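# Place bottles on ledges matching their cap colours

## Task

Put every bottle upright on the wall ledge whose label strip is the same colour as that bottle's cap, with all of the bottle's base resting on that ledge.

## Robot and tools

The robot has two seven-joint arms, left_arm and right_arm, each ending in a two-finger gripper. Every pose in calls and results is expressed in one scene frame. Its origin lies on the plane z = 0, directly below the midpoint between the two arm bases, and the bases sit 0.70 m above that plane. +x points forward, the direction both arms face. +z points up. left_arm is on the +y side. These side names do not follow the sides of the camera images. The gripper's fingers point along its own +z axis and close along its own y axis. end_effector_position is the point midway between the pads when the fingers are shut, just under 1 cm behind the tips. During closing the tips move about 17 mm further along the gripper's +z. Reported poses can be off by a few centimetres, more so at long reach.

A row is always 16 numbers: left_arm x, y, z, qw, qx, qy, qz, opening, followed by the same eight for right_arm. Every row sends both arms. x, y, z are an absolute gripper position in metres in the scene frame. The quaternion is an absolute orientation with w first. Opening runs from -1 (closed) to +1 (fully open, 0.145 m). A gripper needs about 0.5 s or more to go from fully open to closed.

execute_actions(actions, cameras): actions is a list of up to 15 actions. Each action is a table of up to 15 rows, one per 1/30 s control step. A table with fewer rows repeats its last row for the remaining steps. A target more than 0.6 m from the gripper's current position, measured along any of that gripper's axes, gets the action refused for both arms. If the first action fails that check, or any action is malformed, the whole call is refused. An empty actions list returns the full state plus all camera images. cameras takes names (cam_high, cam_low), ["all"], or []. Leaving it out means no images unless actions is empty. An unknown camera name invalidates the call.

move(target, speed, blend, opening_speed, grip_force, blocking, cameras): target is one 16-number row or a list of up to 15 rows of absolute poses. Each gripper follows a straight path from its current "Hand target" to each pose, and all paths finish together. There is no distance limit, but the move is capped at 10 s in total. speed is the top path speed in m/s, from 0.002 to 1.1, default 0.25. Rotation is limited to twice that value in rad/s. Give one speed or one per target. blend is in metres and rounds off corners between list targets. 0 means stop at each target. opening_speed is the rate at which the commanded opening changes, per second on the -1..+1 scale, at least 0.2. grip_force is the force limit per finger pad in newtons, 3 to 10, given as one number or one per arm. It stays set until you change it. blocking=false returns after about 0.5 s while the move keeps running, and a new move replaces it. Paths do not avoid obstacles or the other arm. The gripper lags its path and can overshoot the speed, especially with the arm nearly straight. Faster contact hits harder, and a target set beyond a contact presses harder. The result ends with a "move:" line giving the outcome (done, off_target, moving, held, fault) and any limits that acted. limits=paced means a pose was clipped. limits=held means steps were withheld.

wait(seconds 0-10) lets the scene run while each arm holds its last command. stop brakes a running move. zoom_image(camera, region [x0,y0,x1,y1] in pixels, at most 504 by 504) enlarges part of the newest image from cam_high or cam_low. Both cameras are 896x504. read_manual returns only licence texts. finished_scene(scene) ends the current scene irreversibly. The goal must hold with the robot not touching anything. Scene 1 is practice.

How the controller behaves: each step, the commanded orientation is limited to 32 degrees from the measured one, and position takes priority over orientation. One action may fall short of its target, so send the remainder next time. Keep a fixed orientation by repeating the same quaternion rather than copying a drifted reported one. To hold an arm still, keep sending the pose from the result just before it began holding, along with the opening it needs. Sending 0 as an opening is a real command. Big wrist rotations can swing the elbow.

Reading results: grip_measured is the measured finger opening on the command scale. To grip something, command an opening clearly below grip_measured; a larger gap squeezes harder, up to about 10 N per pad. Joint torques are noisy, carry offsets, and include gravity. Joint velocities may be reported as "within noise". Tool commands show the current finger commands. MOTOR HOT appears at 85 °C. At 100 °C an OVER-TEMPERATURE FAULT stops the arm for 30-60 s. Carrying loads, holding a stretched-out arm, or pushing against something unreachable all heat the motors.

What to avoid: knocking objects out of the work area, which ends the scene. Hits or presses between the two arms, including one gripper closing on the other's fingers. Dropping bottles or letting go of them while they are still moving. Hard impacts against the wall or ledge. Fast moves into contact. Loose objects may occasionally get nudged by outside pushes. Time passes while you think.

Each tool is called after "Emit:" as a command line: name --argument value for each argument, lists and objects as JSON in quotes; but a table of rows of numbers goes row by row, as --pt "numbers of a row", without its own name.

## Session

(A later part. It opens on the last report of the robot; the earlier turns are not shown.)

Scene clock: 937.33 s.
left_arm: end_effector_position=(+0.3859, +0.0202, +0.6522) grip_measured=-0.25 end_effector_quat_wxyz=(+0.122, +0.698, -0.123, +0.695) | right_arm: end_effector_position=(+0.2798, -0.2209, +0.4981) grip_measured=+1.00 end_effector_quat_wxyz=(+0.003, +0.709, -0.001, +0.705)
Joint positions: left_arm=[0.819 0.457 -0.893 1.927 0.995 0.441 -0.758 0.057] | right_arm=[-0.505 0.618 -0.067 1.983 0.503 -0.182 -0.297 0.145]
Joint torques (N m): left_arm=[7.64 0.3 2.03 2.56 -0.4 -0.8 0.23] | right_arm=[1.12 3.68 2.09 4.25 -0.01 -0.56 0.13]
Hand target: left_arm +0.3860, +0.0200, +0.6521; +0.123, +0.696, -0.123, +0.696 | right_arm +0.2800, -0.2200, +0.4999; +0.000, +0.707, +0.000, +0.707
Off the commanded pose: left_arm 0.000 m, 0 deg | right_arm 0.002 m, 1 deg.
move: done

Emit:
move --pt "0.386 0.02 0.647 0.1228 0.6964 -0.1228 0.6964 -0.6 0.28 -0.22 0.50 0 0.7071 0 0.7071 1.0" --speed 0.02 --cameras '["cam_low", "cam_high"]'

Emit:
zoom_image --camera "cam_low" --region '[450, 150, 590, 270]'

Emit:
zoom_image --camera "cam_high" --region '[450, 210, 560, 310]'

Scene clock: 946.77 s.
left_arm: end_effector_position=(+0.3859, +0.0202, +0.6472) grip_measured=-0.25 end_effector_quat_wxyz=(+0.122, +0.698, -0.123, +0.695) | right_arm: end_effector_position=(+0.2798, -0.2209, +0.4981) grip_measured=+1.00 end_effector_quat_wxyz=(+0.003, +0.709, -0.001, +0.705)
Joint positions: left_arm=[0.807 0.461 -0.902 1.922 0.981 0.423 -0.751 0.057] | right_arm=[-0.505 0.618 -0.067 1.983 0.503 -0.182 -0.297 0.145]
Joint torques (N m): left_arm=[7.56 0.33 2.02 2.59 -0.4 -0.79 0.23] | right_arm=[1.02 3.6 2.11 4.19 0.01 -0.55 0.16]
Hand target: left_arm +0.3860, +0.0200, +0.6470; +0.123, +0.696, -0.123, +0.696 | right_arm +0.2800, -0.2200, +0.4999; +0.000, +0.707, +0.000, +0.707
Off the commanded pose: left_arm 0.000 m, 0 deg | right_arm 0.002 m, 1 deg.
move: done

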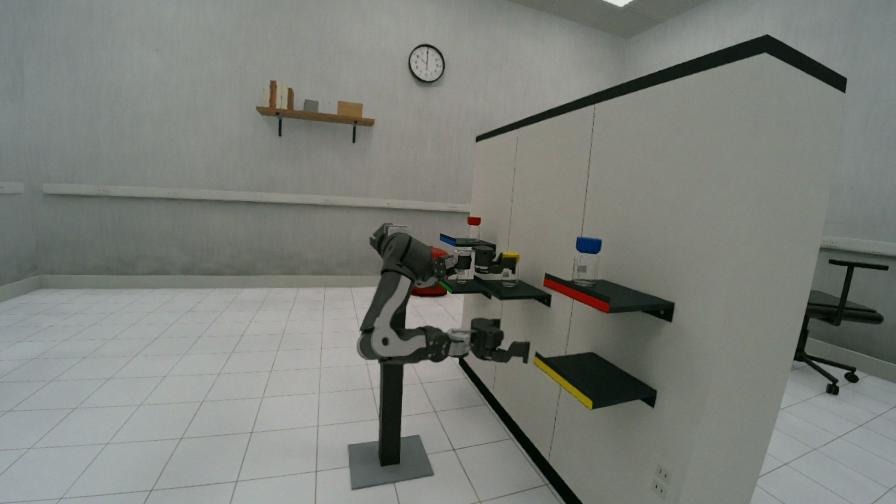

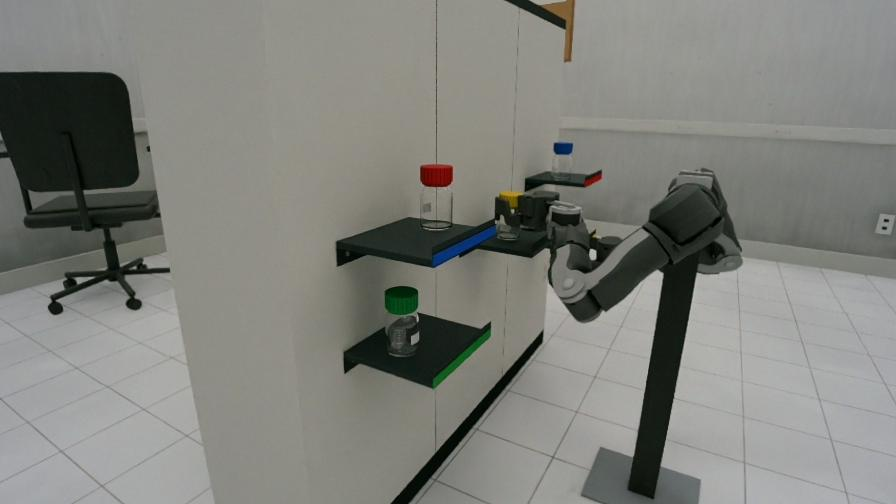

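Scaled by 3.600 from the camera's 896x504 image, which has a finer 1280x720 frame.

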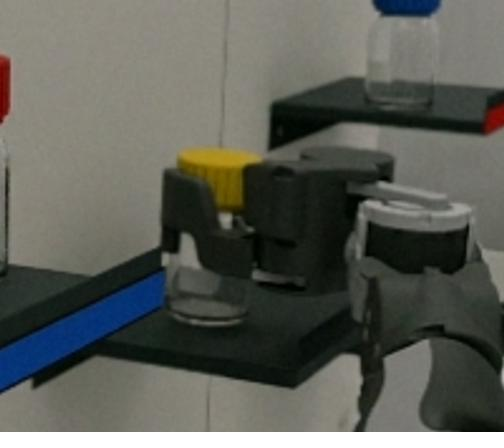

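Scaled by 4.582 from the camera's 896x504 image, which has a finer 1280x720 frame.

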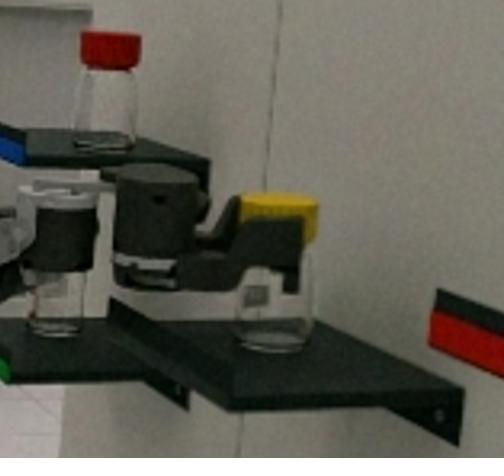

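Emit:
move --pt "0.386 0.02 0.641 0.1228 0.6964 -0.1228 0.6964 -0.6 0.28 -0.22 0.50 0 0.7071 0 0.7071 1.0" --speed 0.02 --cameras '["cam_low", "cam_high"]'

Emit:
zoom_image --camera "cam_low" --region '[450, 150, 590, 270]'

Emit:
zoom_image --camera "cam_high" --region '[450, 210, 560, 310]'

Scene clock: 957.27 s.
left_arm: end_effector_position=(+0.3860, +0.0206, +0.6462) grip_measured=-0.25 end_effector_quat_wxyz=(+0.123, +0.692, -0.119, +0.702) | right_arm: end_effector_position=(+0.2798, -0.2209, +0.4981) grip_measured=+1.00 end_effector_quat_wxyz=(+0.003, +0.709, -0.001, +0.705)
Joint positions: left_arm=[0.799 0.467 -0.914 1.917 0.961 0.387 -0.745 0.057] | right_arm=[-0.505 0.618 -0.067 1.983 0.503 -0.182 -0.297 0.145]
Joint torques (N m): left_arm=[6.66 0.59 1.44 2.24 -0.14 -0.44 0.22] | right_arm=[1.02 3.68 2.13 4.3 0.03 -0.56 0.15]
Hand target: left_arm +0.3859, +0.0200, +0.6409; +0.123, +0.696, -0.123, +0.696 | right_arm +0.2800, -0.2200, +0.4999; +0.000, +0.707, +0.000, +0.707
Off the commanded pose: left_arm 0.005 m, 1 deg | right_arm 0.002 m, 1 deg.
move: off_target (left_arm)

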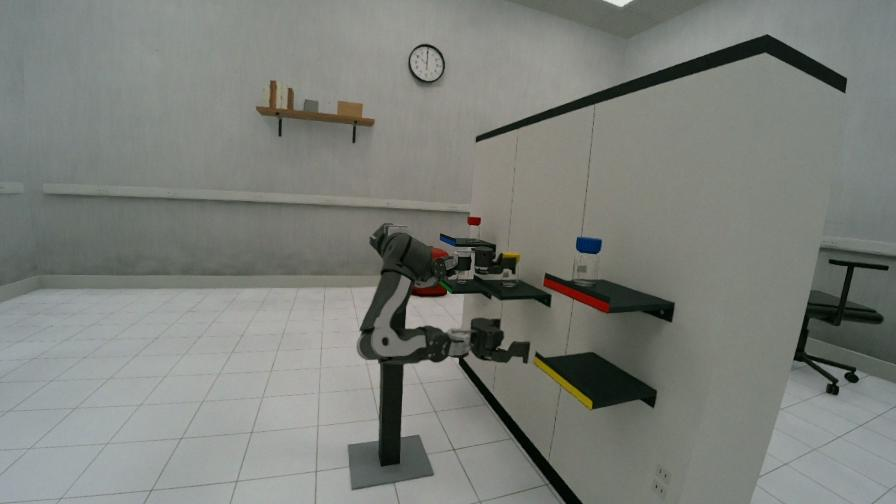

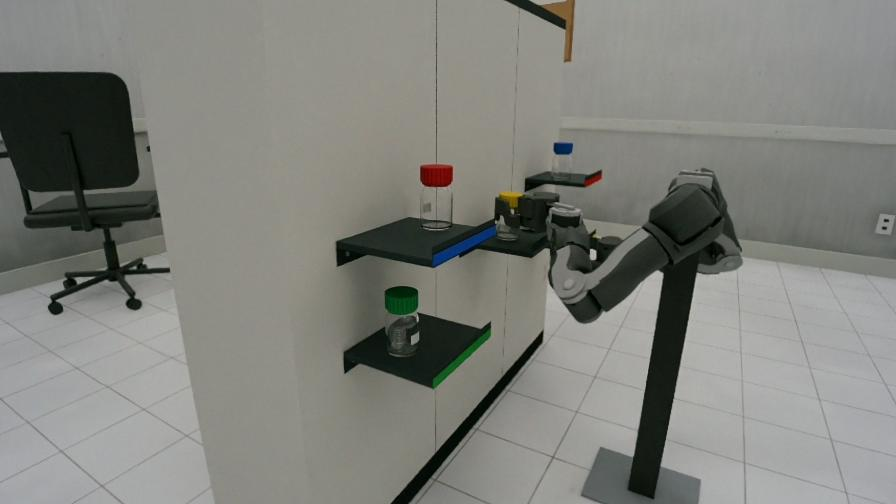

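Scaled by 3.600 from the camera's 896x504 image, which has a finer 1280x720 frame.

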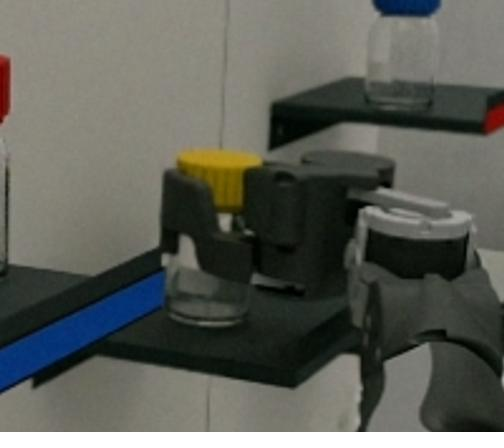

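Scaled by 4.582 from the camera's 896x504 image, which has a finer 1280x720 frame.

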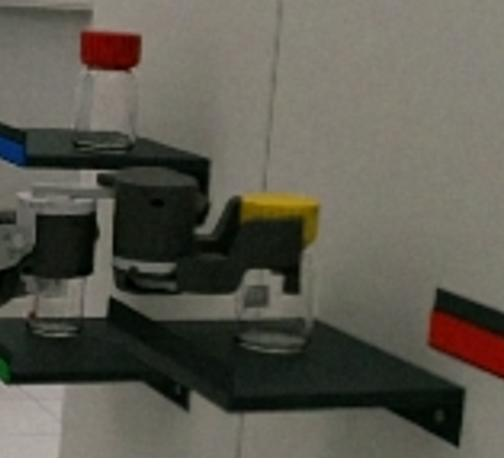

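Emit:
move --pt "0.386 0.02 0.6455 0.1228 0.6964 -0.1228 0.6964 -0.6 0.28 -0.22 0.50 0 0.7071 0 0.7071 1.0" --pt "0.386 0.02 0.6455 0.1228 0.6964 -0.1228 0.6964 0.3 0.28 -0.22 0.50 0 0.7071 0 0.7071 1.0" --pt "0.27 0.062 0.65 0.1228 0.6964 -0.1228 0.6964 0.3 0.28 -0.22 0.50 0 0.7071 0 0.7071 1.0" --pt "0.24 0.20 0.64 0 0.7071 0 0.7071 0.3 0.28 -0.22 0.60 0 0.7071 0 0.7071 1.0" --speed '[0.02, 0.05, 0.1, 0.15]' --blend '[0, 0, 0.03, 0]' --opening_speed 0.5 --cameras '["cam_low", "cam_high"]'

Emit:
zoom_image --camera "cam_low" --region '[450, 130, 630, 270]'

Emit:
zoom_image --camera "cam_high" --region '[450, 210, 690, 420]'

Scene clock: 981.47 s.
left_arm: end_effector_position=(+0.2404, +0.2007, +0.6404) grip_measured=+0.30 end_effector_quat_wxyz=(+0.044, +0.597, -0.063, +0.799) | right_arm: end_effector_position=(+0.2800, -0.2187, +0.6002) grip_measured=+1.00 end_effector_quat_wxyz=(-0.002, +0.706, +0.003, +0.708)
Joint positions: left_arm=[0.043 1.719 -0.959 2.433 0.523 -0.786 -1.118 0.098] | right_arm=[-0.499 0.738 0.195 2.364 0.758 0.213 -0.391 0.145]
Joint torques (N m): left_arm=[2.68 4.02 0.83 2.48 -0.12 -0.39 0.2] | right_arm=[1.12 3.1 2.69 3.15 -0.04 -0.33 -0.14]
Hand target: left_arm +0.2404, +0.2002, +0.6396; +0.047, +0.597, -0.063, +0.798 | right_arm +0.2800, -0.2200, +0.6000; +0.000, +0.707, +0.000, +0.707
Off the commanded pose: left_arm 0.001 m, 19 deg | right_arm 0.001 m, 0 deg.
joint read past its limit (left arm) — joint 4 (elbow), upper limit, where the elbow is as bent as it goes.
joint sent to its limit (left arm) — joint 4 (elbow), upper limit, where the elbow is as bent as it goes; joint 6 (wrist pitch), lower limit. The joint targets are off in orientation, not in position.
move: off_target (left_arm)

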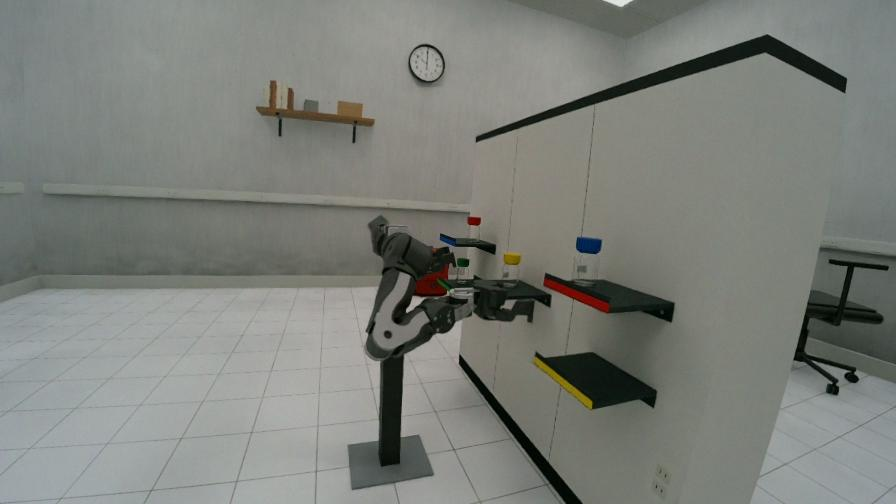

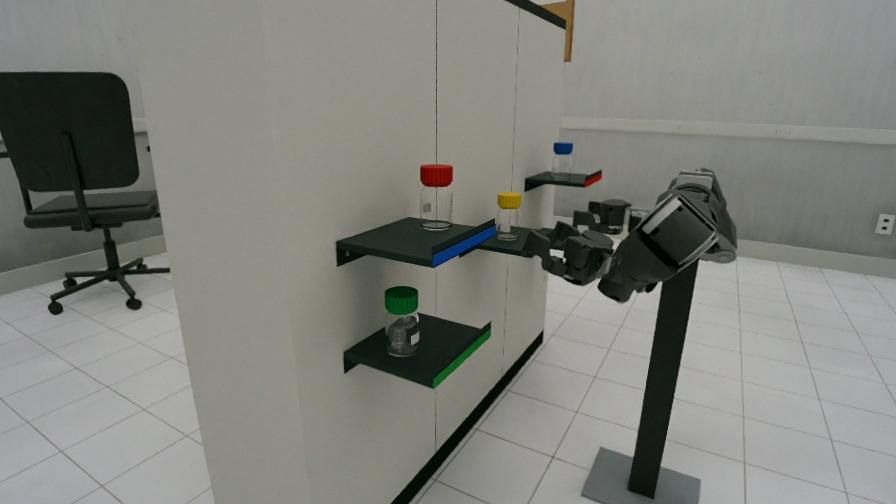

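Scaled by 2.800 from the camera's 896x504 image, which has a finer 1280x720 frame.

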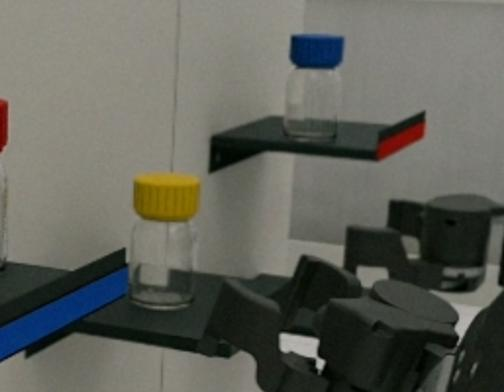

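Scaled by 2.100 from the camera's 896x504 image, which has a finer 1280x720 frame.

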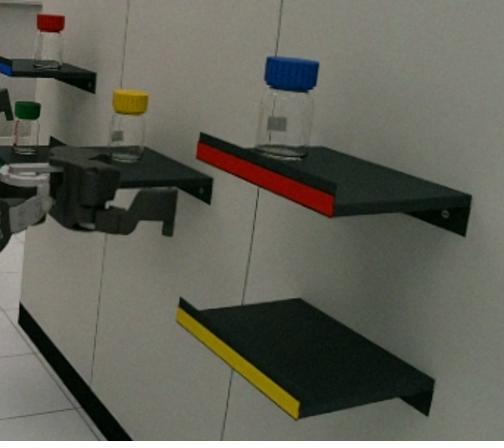

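Emit:
move --pt "0.24 0.26 0.60 0 0.7071 0 0.7071 0.3 0.28 -0.18 0.645 -0.0616 0.7044 0.0616 0.7044 0.3" --pt "0.26 0.30 0.56 0 0.7071 0 0.7071 0.3 0.285 -0.015 0.648 -0.1228 0.6964 0.1228 0.6964 0.3" --speed 0.12 --blend '[0.03, 0]' --cameras '["cam_low", "cam_high"]'

Emit:
zoom_image --camera "cam_low" --region '[450, 130, 630, 270]'

Emit:
zoom_image --camera "cam_high" --region '[430, 210, 570, 320]'

Scene clock: 1013.40 s.
left_arm: end_effector_position=(+0.2607, +0.3008, +0.5622) grip_measured=+0.30 end_effector_quat_wxyz=(-0.015, +0.725, -0.002, +0.689) | right_arm: end_effector_position=(+0.2849, -0.0148, +0.6485) grip_measured=+0.30 end_effector_quat_wxyz=(-0.125, +0.695, +0.122, +0.697)
Joint positions: left_arm=[0.651 1.774 -1.563 2.111 1.175 -0.787 -0.534 0.098] | right_arm=[0.324 0.257 -0.752 2.377 0.592 0.783 -0.787 0.098]
Joint torques (N m): left_arm=[1.89 4.26 1.24 1.29 0 -0.6 0.23] | right_arm=[3.6 -0.54 0.69 2.67 -0.14 -0.2 -0.16]
Hand target: left_arm +0.2603, +0.2998, +0.5603; -0.012, +0.727, -0.002, +0.687 | right_arm +0.2851, -0.0150, +0.6480; -0.123, +0.696, +0.123, +0.696
Off the commanded pose: left_arm 0.002 m, 3 deg | right_arm 0.001 m, 0 deg.
joint sent to its limit (left arm) — joint 3 (upper arm roll), lower limit; joint 6 (wrist pitch), lower limit. The joint targets are off in orientation, not in position.
joint sent to its limit (right arm) — joint 6 (wrist pitch), upper limit. The joint targets still meet the commanded pose.
move: off_target (left_arm)

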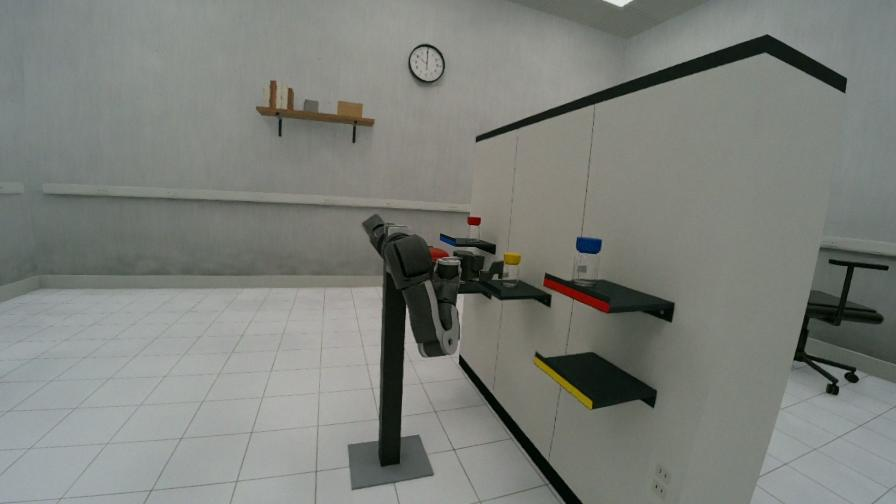

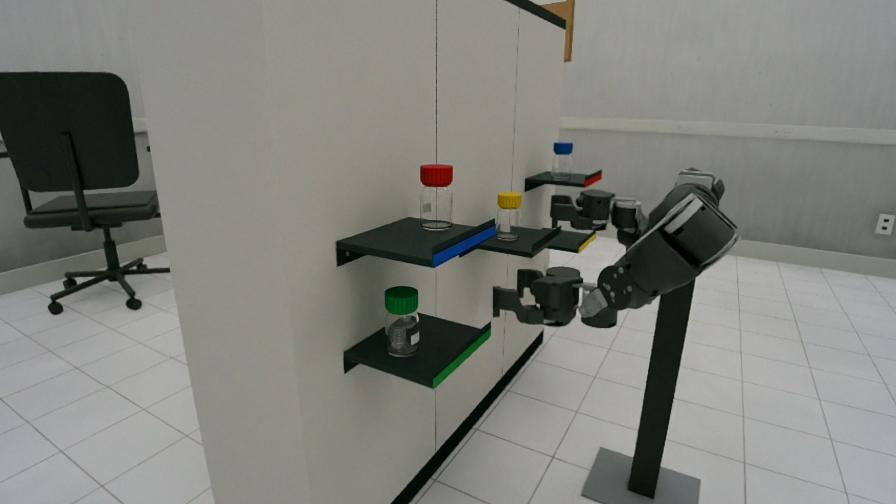

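Scaled by 2.800 from the camera's 896x504 image, which has a finer 1280x720 frame.

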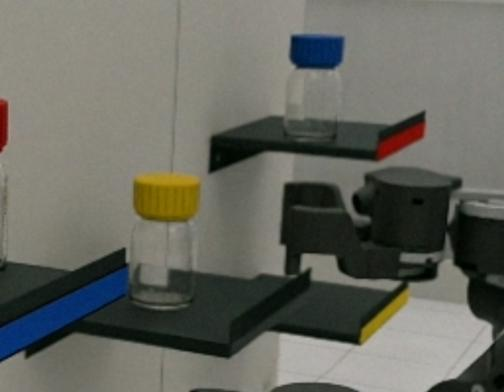

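Scaled by 3.600 from the camera's 896x504 image, which has a finer 1280x720 frame.

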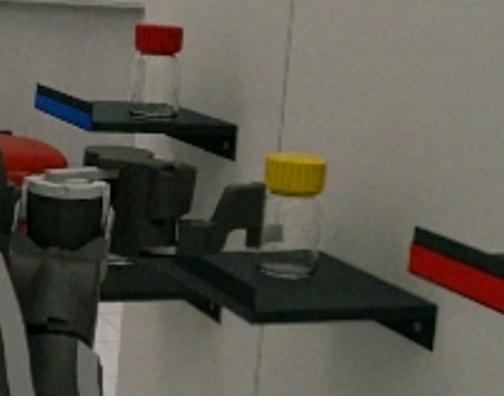

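Emit:
zoom_image --camera "cam_high" --region '[480, 245, 530, 295]'

Emit:
zoom_image --camera "cam_low" --region '[480, 180, 570, 250]'

Scaled by 10.080 from the camera's 896x504 image, which has a finer 1280x720 frame.

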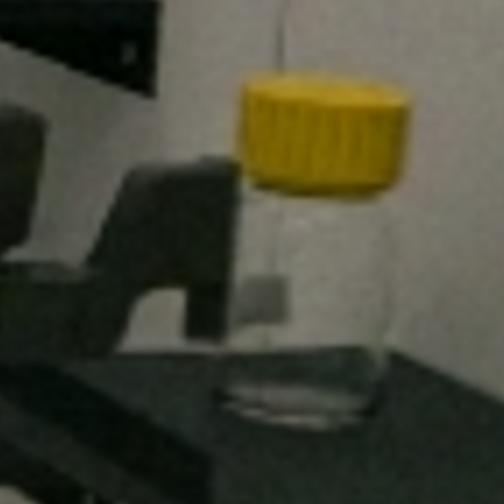

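Scaled by 5.600 from the camera's 896x504 image, which has a finer 1280x720 frame.

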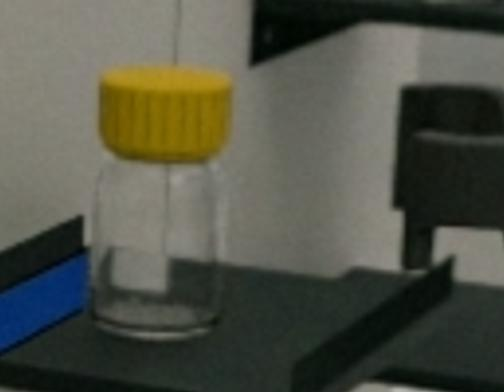

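Emit:
move --pt "0.26 0.30 0.56 0 0.7071 0 0.7071 0.3 0.384 0.011 0.648 -0.1228 0.6964 0.1228 0.6964 0.3" --speed 0.1 --cameras '["cam_low", "cam_high"]'

Emit:
zoom_image --camera "cam_low" --region '[480, 170, 570, 250]'

Emit:
zoom_image --camera "cam_high" --region '[470, 240, 540, 300]'

Scene clock: 1086.47 s.
left_arm: end_effector_position=(+0.2607, +0.3008, +0.5622) grip_measured=+0.30 end_effector_quat_wxyz=(-0.015, +0.725, -0.002, +0.689) | right_arm: end_effector_position=(+0.3845, +0.0099, +0.6473) grip_measured=+0.30 end_effector_quat_wxyz=(-0.119, +0.698, +0.122, +0.696)
Joint positions: left_arm=[0.651 1.774 -1.563 2.111 1.176 -0.787 -0.533 0.098] | right_arm=[0.644 0.166 -0.721 1.867 0.651 0.621 -0.622 0.098]
Joint torques (N m): left_arm=[1.89 4.29 1.24 1.28 -0.01 -0.6 0.23] | right_arm=[5.55 -1.33 1.98 3.08 -0.1 -0.5 0.17]
Motor temperatures (°C): left_arm=[23 24 23 21 21 25 21] | right_arm=[21 23 22 21 20 20 21]
Hand target: left_arm +0.2603, +0.2998, +0.5602; -0.012, +0.727, -0.002, +0.687 | right_arm +0.3839, +0.0111, +0.6479; -0.123, +0.696, +0.123, +0.696
Off the commanded pose: left_arm 0.002 m, 3 deg | right_arm 0.001 m, 0 deg.
joint sent to its limit (left arm) — joint 3 (upper arm roll), lower limit; joint 6 (wrist pitch), lower limit. The joint targets are off in orientation, not in position.
move: off_target (left_arm)

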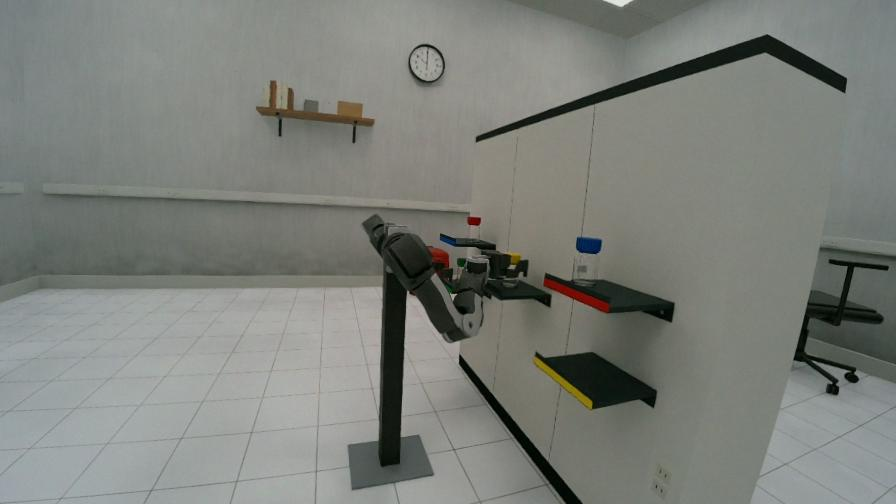

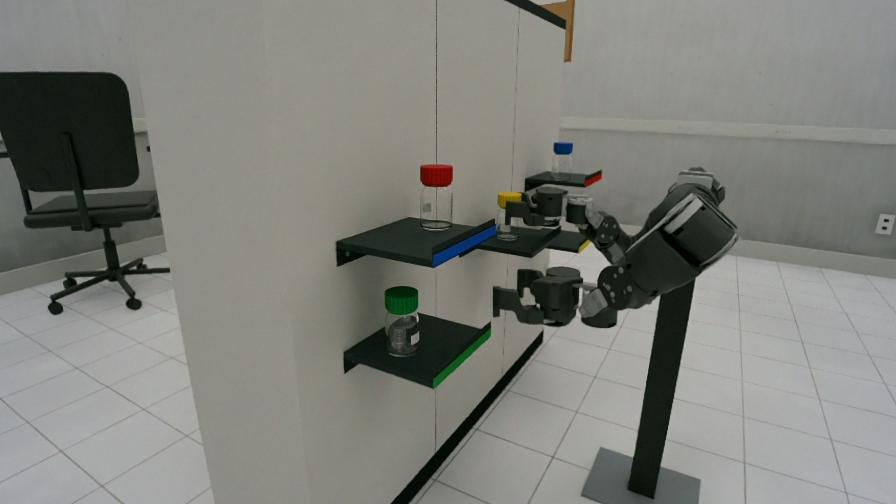

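Scaled by 5.600 from the camera's 896x504 image, which has a finer 1280x720 frame.

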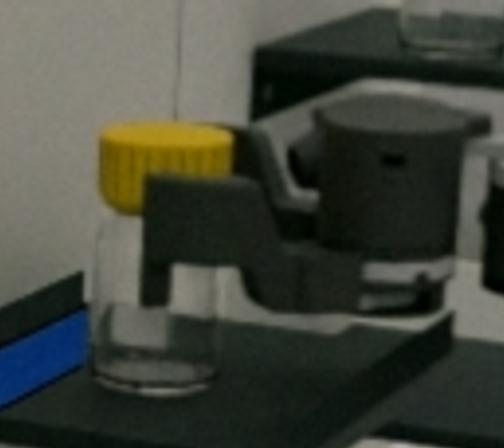

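Scaled by 7.200 from the camera's 896x504 image, which has a finer 1280x720 frame.

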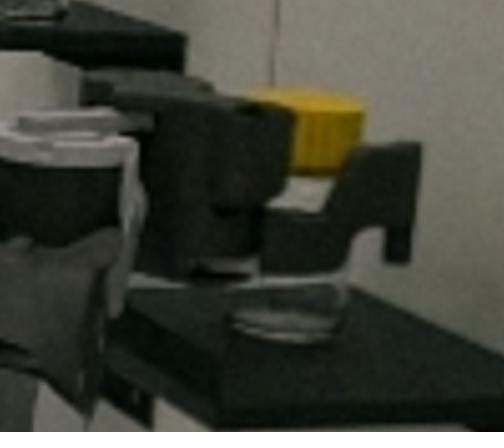

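Emit:
move --pt "0.26 0.30 0.56 0 0.7071 0 0.7071 0.3 0.381 0.0185 0.652 -0.1228 0.6964 0.1228 0.6964 0.3" --pt "0.26 0.30 0.56 0 0.7071 0 0.7071 0.3 0.381 0.0185 0.652 -0.1228 0.6964 0.1228 0.6964 -0.5" --speed 0.05 --opening_speed 0.5 --cameras '["cam_low", "cam_high"]'

Emit:
zoom_image --camera "cam_low" --region '[480, 170, 570, 250]'

Emit:
zoom_image --camera "cam_high" --region '[470, 240, 540, 300]'

Scene clock: 1114.63 s.
left_arm: end_effector_position=(+0.2607, +0.3008, +0.5622) grip_measured=+0.30 end_effector_quat_wxyz=(-0.015, +0.725, -0.002, +0.689) | right_arm: end_effector_position=(+0.3815, +0.0179, +0.6517) grip_measured=-0.24 end_effector_quat_wxyz=(-0.123, +0.696, +0.122, +0.696)
Joint positions: left_arm=[0.651 1.774 -1.563 2.111 1.176 -0.787 -0.533 0.098] | right_arm=[0.646 0.127 -0.722 1.867 0.634 0.641 -0.63 0.058]
Joint torques (N m): left_arm=[1.89 4.29 1.25 1.29 -0.01 -0.6 0.23] | right_arm=[5.58 -1.91 1.48 3.15 -0.22 -0.3 -0.08]
Hand target: left_arm +0.2603, +0.2998, +0.5602; -0.012, +0.727, -0.002, +0.687 | right_arm +0.3810, +0.0185, +0.6520; -0.123, +0.696, +0.123, +0.696
Off the commanded pose: left_arm 0.002 m, 3 deg | right_arm 0.001 m, 0 deg.
joint sent to its limit (left arm) — joint 3 (upper arm roll), lower limit; joint 6 (wrist pitch), lower limit. The joint targets are off in orientation, not in position.
move: off_target (left_arm)

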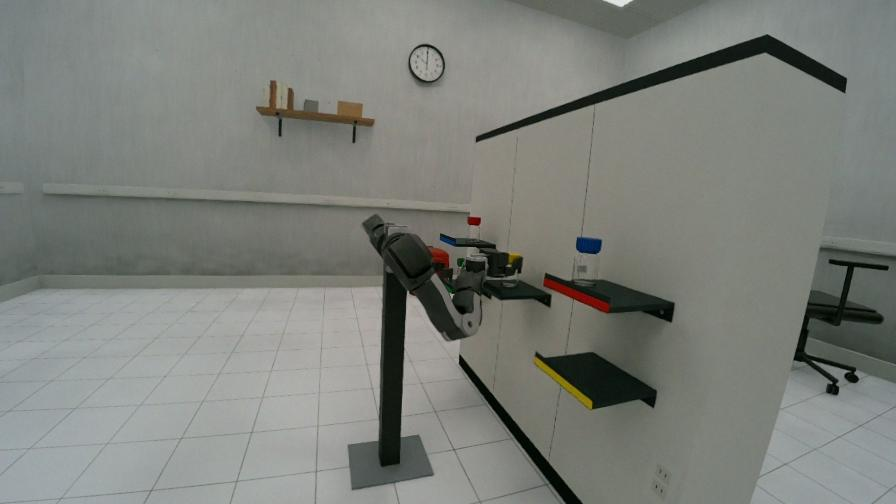

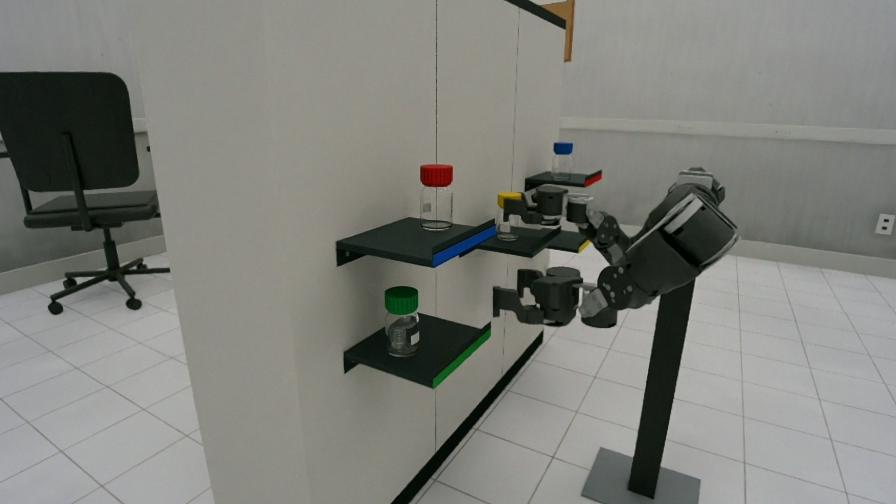

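Scaled by 5.600 from the camera's 896x504 image, which has a finer 1280x720 frame.

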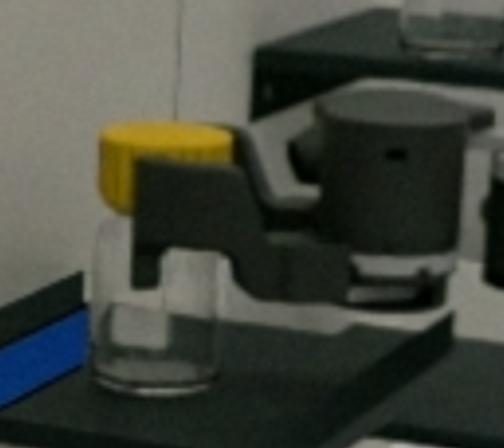

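Scaled by 7.200 from the camera's 896x504 image, which has a finer 1280x720 frame.

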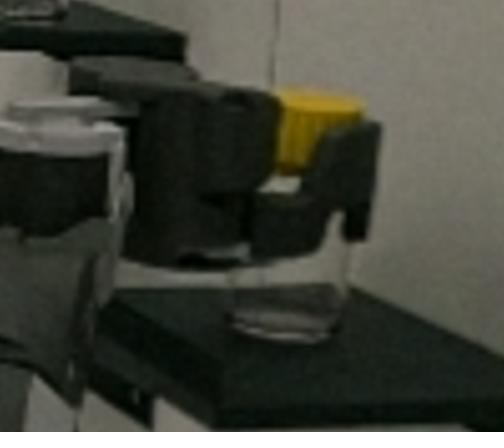

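Emit:
move --pt "0.26 0.30 0.56 0 0.7071 0 0.7071 0.3 0.381 0.0185 0.70 -0.1228 0.6964 0.1228 0.6964 -0.6" --pt "0.26 0.30 0.56 0 0.7071 0 0.7071 0.3 0.33 -0.08 0.70 -0.0928 0.7010 0.0928 0.7010 -0.6" --pt "0.26 0.30 0.56 0 0.7071 0 0.7071 0.3 0.24 -0.22 0.68 0 0.7071 0 0.7071 -0.6" --pt "0.26 0.30 0.56 0 0.7071 0 0.7071 0.3 0.235 -0.36 0.60 0 0.7071 0 0.7071 -0.6" --pt "0.26 0.30 0.56 0 0.7071 0 0.7071 0.3 0.384 -0.39 0.592 0 0.7071 0 0.7071 -0.6" --speed 0.12 --blend '[0.01, 0.03, 0.04, 0.03, 0]' --cameras '["cam_low", "cam_high"]'

Emit:
zoom_image --camera "cam_low" --region '[530, 150, 640, 270]'

Emit:
zoom_image --camera "cam_high" --region '[490, 230, 690, 420]'

Scene clock: 1141.07 s.
left_arm: end_effector_position=(+0.2607, +0.3008, +0.5622) grip_measured=+0.30 end_effector_quat_wxyz=(-0.015, +0.725, -0.002, +0.689) | right_arm: end_effector_position=(+0.3839, -0.3902, +0.5889) grip_measured=-0.24 end_effector_quat_wxyz=(+0.000, +0.712, -0.003, +0.702)
Joint positions: left_arm=[0.651 1.774 -1.563 2.111 1.176 -0.787 -0.533 0.098] | right_arm=[0.172 0.778 0.333 1.354 0.658 0.243 0.395 0.058]
Joint torques (N m): left_arm=[1.91 4.29 1.24 1.29 -0.01 -0.6 0.23] | right_arm=[4.6 7.27 2.89 3.26 0.38 -0.75 0.2]
Hand target: left_arm +0.2603, +0.2998, +0.5602; -0.012, +0.727, -0.002, +0.687 | right_arm +0.3840, -0.3900, +0.5920; +0.000, +0.707, +0.000, +0.707
Off the commanded pose: left_arm 0.002 m, 3 deg | right_arm 0.003 m, 1 deg.
joint sent to its limit (left arm) — joint 3 (upper arm roll), lower limit; joint 6 (wrist pitch), lower limit. The joint targets are off in orientation, not in position.
move: off_target (left_arm)

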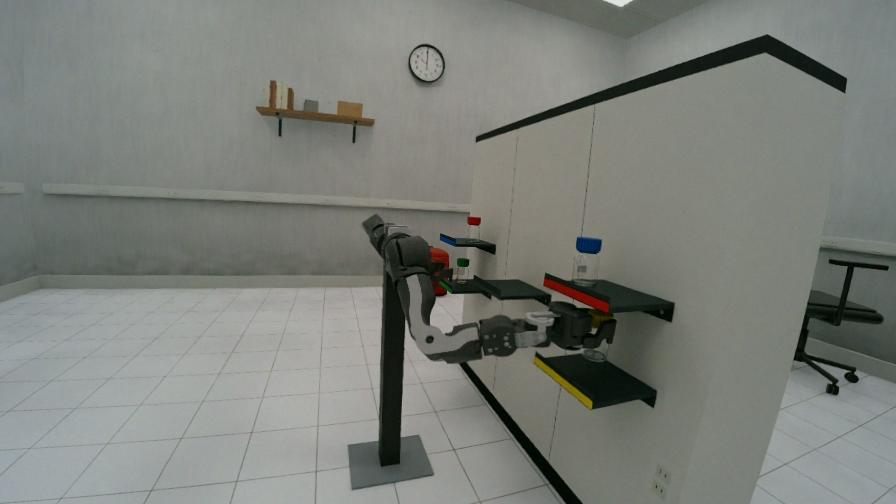

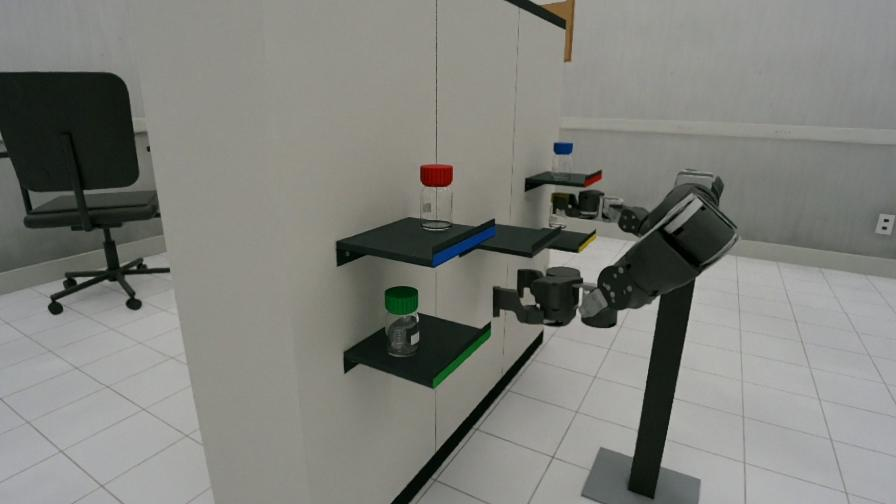

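Scaled by 4.200 from the camera's 896x504 image, which has a finer 1280x720 frame.

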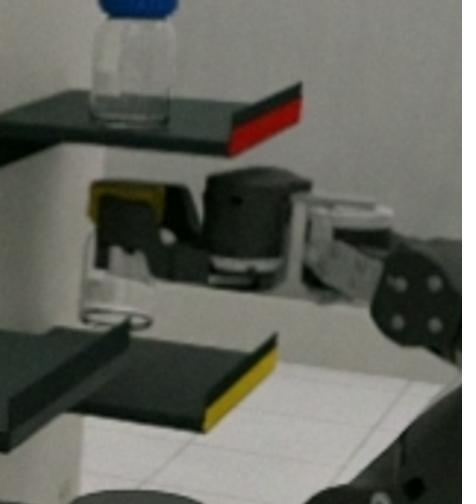

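Scaled by 2.520 from the camera's 896x504 image, which has a finer 1280x720 frame.

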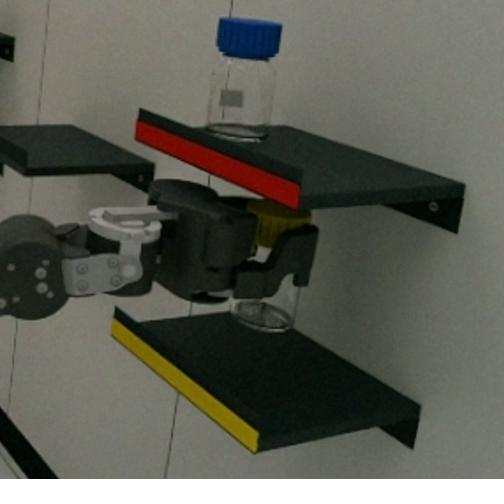

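Emit:
move --pt "0.26 0.30 0.56 0 0.7071 0 0.7071 0.3 0.384 -0.39 0.560 0 0.7071 0 0.7071 -0.6" --speed 0.04 --cameras '["cam_low", "cam_high"]'

Emit:
zoom_image --camera "cam_low" --region '[530, 150, 640, 270]'

Emit:
zoom_image --camera "cam_high" --region '[530, 290, 640, 400]'

Scene clock: 1151.87 s.
left_arm: end_effector_position=(+0.2607, +0.3008, +0.5622) grip_measured=+0.30 end_effector_quat_wxyz=(-0.015, +0.725, -0.002, +0.689) | right_arm: end_effector_position=(+0.3835, -0.3913, +0.5574) grip_measured=-0.24 end_effector_quat_wxyz=(+0.001, +0.712, -0.003, +0.702)
Joint positions: left_arm=[0.651 1.774 -1.563 2.111 1.176 -0.787 -0.533 0.098] | right_arm=[0.161 0.718 0.326 1.269 0.6 0.137 0.438 0.058]
Joint torques (N m): left_arm=[1.89 4.29 1.24 1.29 -0.01 -0.6 0.23] | right_arm=[4.39 6.69 2.43 3.54 0.44 -0.74 0.21]
Hand target: left_arm +0.2603, +0.2998, +0.5602; -0.012, +0.727, -0.002, +0.687 | right_arm +0.3840, -0.3901, +0.5600; +0.000, +0.707, +0.000, +0.707
Off the commanded pose: left_arm 0.002 m, 3 deg | right_arm 0.003 m, 1 deg.
joint sent to its limit (left arm) — joint 3 (upper arm roll), lower limit; joint 6 (wrist pitch), lower limit. The joint targets are off in orientation, not in position.
move: off_target (left_arm)

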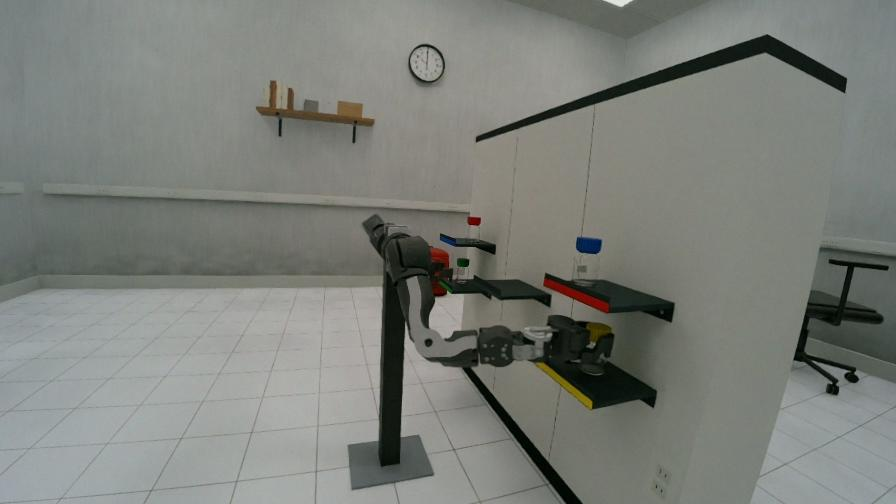

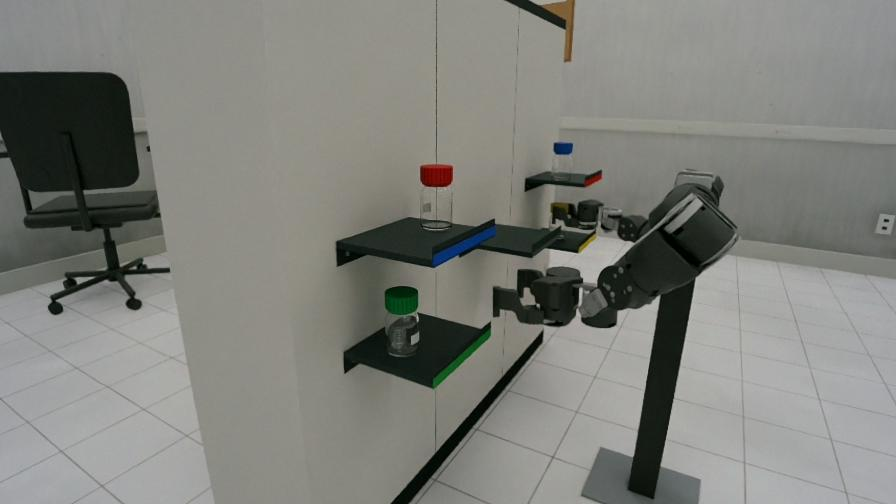

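Scaled by 4.200 from the camera's 896x504 image, which has a finer 1280x720 frame.

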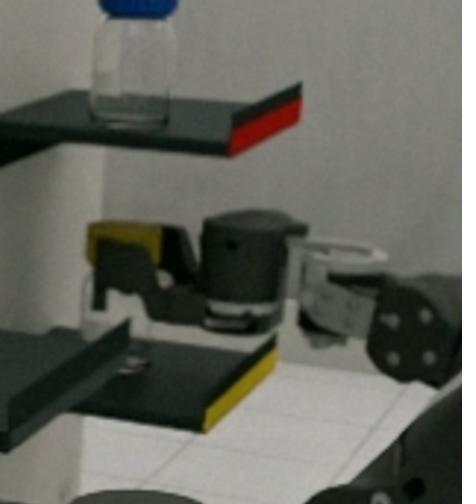

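Scaled by 4.582 from the camera's 896x504 image, which has a finer 1280x720 frame.

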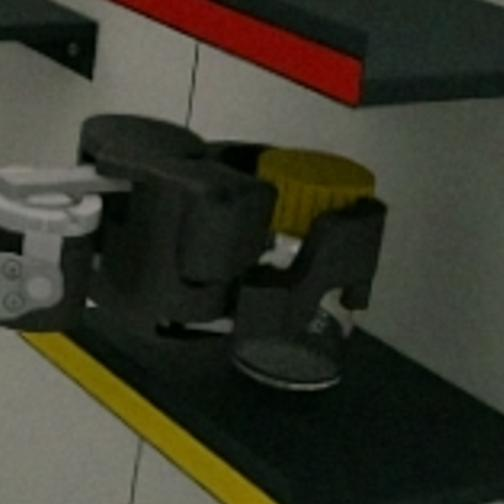

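Emit:
move --pt "0.26 0.30 0.56 0 0.7071 0 0.7071 0.3 0.384 -0.39 0.550 0 0.7071 0 0.7071 -0.6" --speed 0.02

Scene clock: 1159.93 s.
left_arm: end_effector_position=(+0.2607, +0.3008, +0.5622) grip_measured=+0.30 end_effector_quat_wxyz=(-0.015, +0.725, -0.002, +0.689) | right_arm: end_effector_position=(+0.3835, -0.3913, +0.5536) grip_measured=-0.24 end_effector_quat_wxyz=(+0.002, +0.704, +0.000, +0.710)
Joint positions: left_arm=[0.651 1.774 -1.563 2.111 1.176 -0.787 -0.533 0.098] | right_arm=[0.162 0.706 0.323 1.243 0.593 0.087 0.452 0.058]
Joint torques (N m): left_arm=[1.91 4.29 1.25 1.28 -0.01 -0.6 0.23] | right_arm=[4.18 6.21 1.09 2.66 0.35 -0.32 0.04]
Hand target: left_arm +0.2603, +0.2998, +0.5602; -0.012, +0.727, -0.002, +0.687 | right_arm +0.3839, -0.3900, +0.5501; +0.000, +0.707, +0.000, +0.707
Off the commanded pose: left_arm 0.002 m, 3 deg | right_arm 0.004 m, 1 deg.
joint sent to its limit (left arm) — joint 3 (upper arm roll), lower limit; joint 6 (wrist pitch), lower limit. The joint targets are off in orientation, not in position.
move: off_target (left_arm, right_arm)

Emit:
move --pt "0.26 0.30 0.56 0 0.7071 0 0.7071 0.3 0.384 -0.39 0.547 0 0.7071 0 0.7071 -0.6" --speed 0.02 --cameras '["cam_low", "cam_high"]'

Emit:
zoom_image --camera "cam_low" --region '[530, 190, 600, 260]'

Emit:
zoom_image --camera "cam_high" --region '[550, 310, 630, 390]'

Scene clock: 1167.63 s.
left_arm: end_effector_position=(+0.2607, +0.3008, +0.5622) grip_measured=+0.30 end_effector_quat_wxyz=(-0.015, +0.725, -0.002, +0.689) | right_arm: end_effector_position=(+0.3838, -0.3909, +0.5535) grip_measured=-0.24 end_effector_quat_wxyz=(+0.002, +0.699, +0.001, +0.715)
Joint positions: left_arm=[0.651 1.774 -1.563 2.111 1.176 -0.787 -0.533 0.098] | right_arm=[0.162 0.706 0.316 1.235 0.602 0.064 0.452 0.058]
Joint torques (N m): left_arm=[1.89 4.29 1.24 1.29 -0.01 -0.6 0.23] | right_arm=[3.42 6.76 0.66 2.36 0.23 -0.11 -0.04]
Hand target: left_arm +0.2603, +0.2998, +0.5602; -0.012, +0.727, -0.002, +0.687 | right_arm +0.3839, -0.3900, +0.5471; +0.000, +0.707, +0.000, +0.707
Off the commanded pose: left_arm 0.002 m, 3 deg | right_arm 0.007 m, 1 deg.
joint sent to its limit (left arm) — joint 3 (upper arm roll), lower limit; joint 6 (wrist pitch), lower limit. The joint targets are off in orientation, not in position.
move: off_target (left_arm, right_arm)

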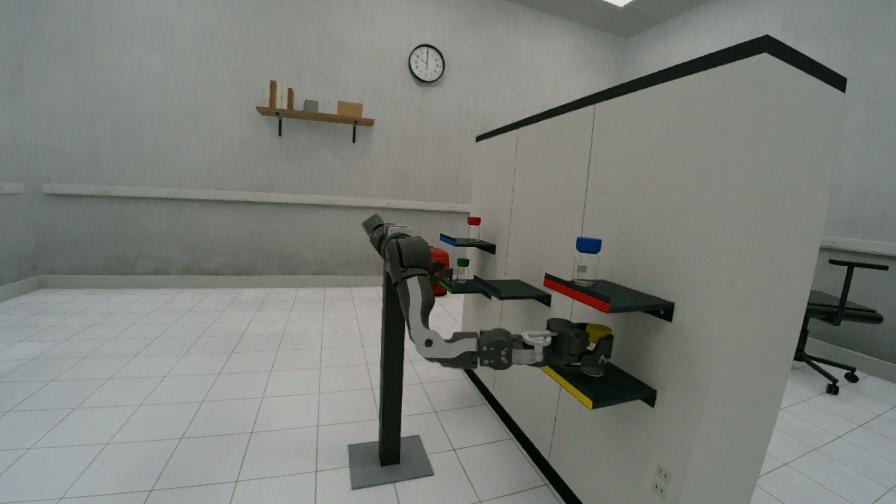

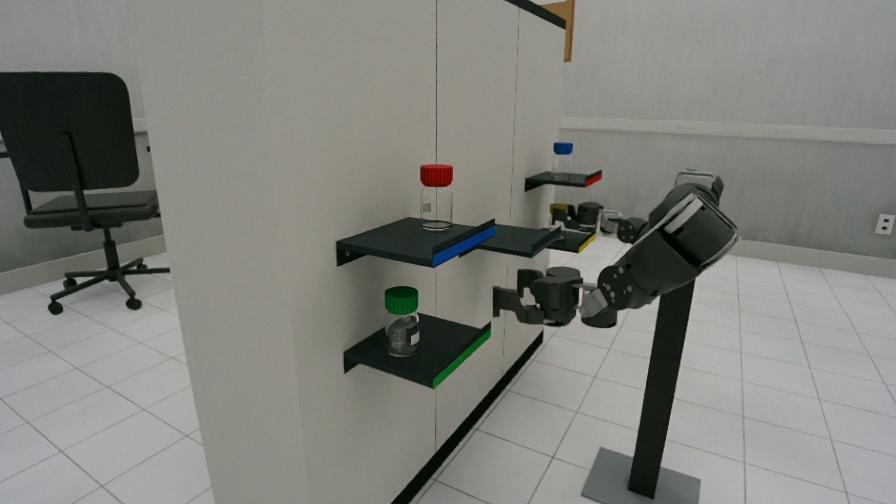

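Scaled by 7.200 from the camera's 896x504 image, which has a finer 1280x720 frame.

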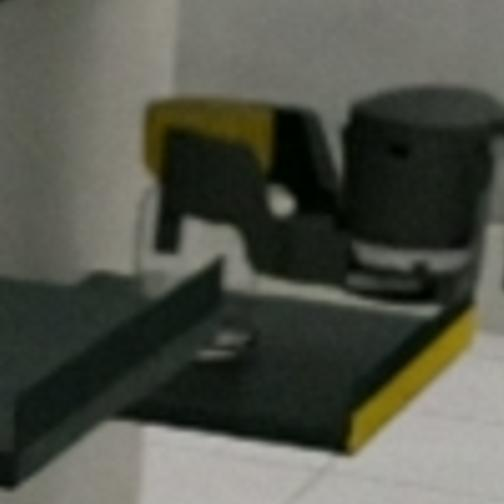

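Scaled by 6.300 from the camera's 896x504 image, which has a finer 1280x720 frame.

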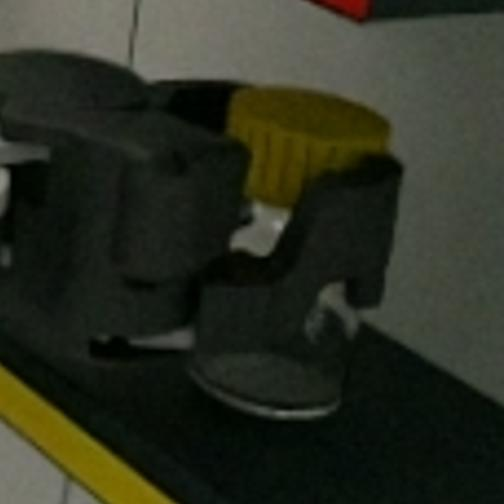

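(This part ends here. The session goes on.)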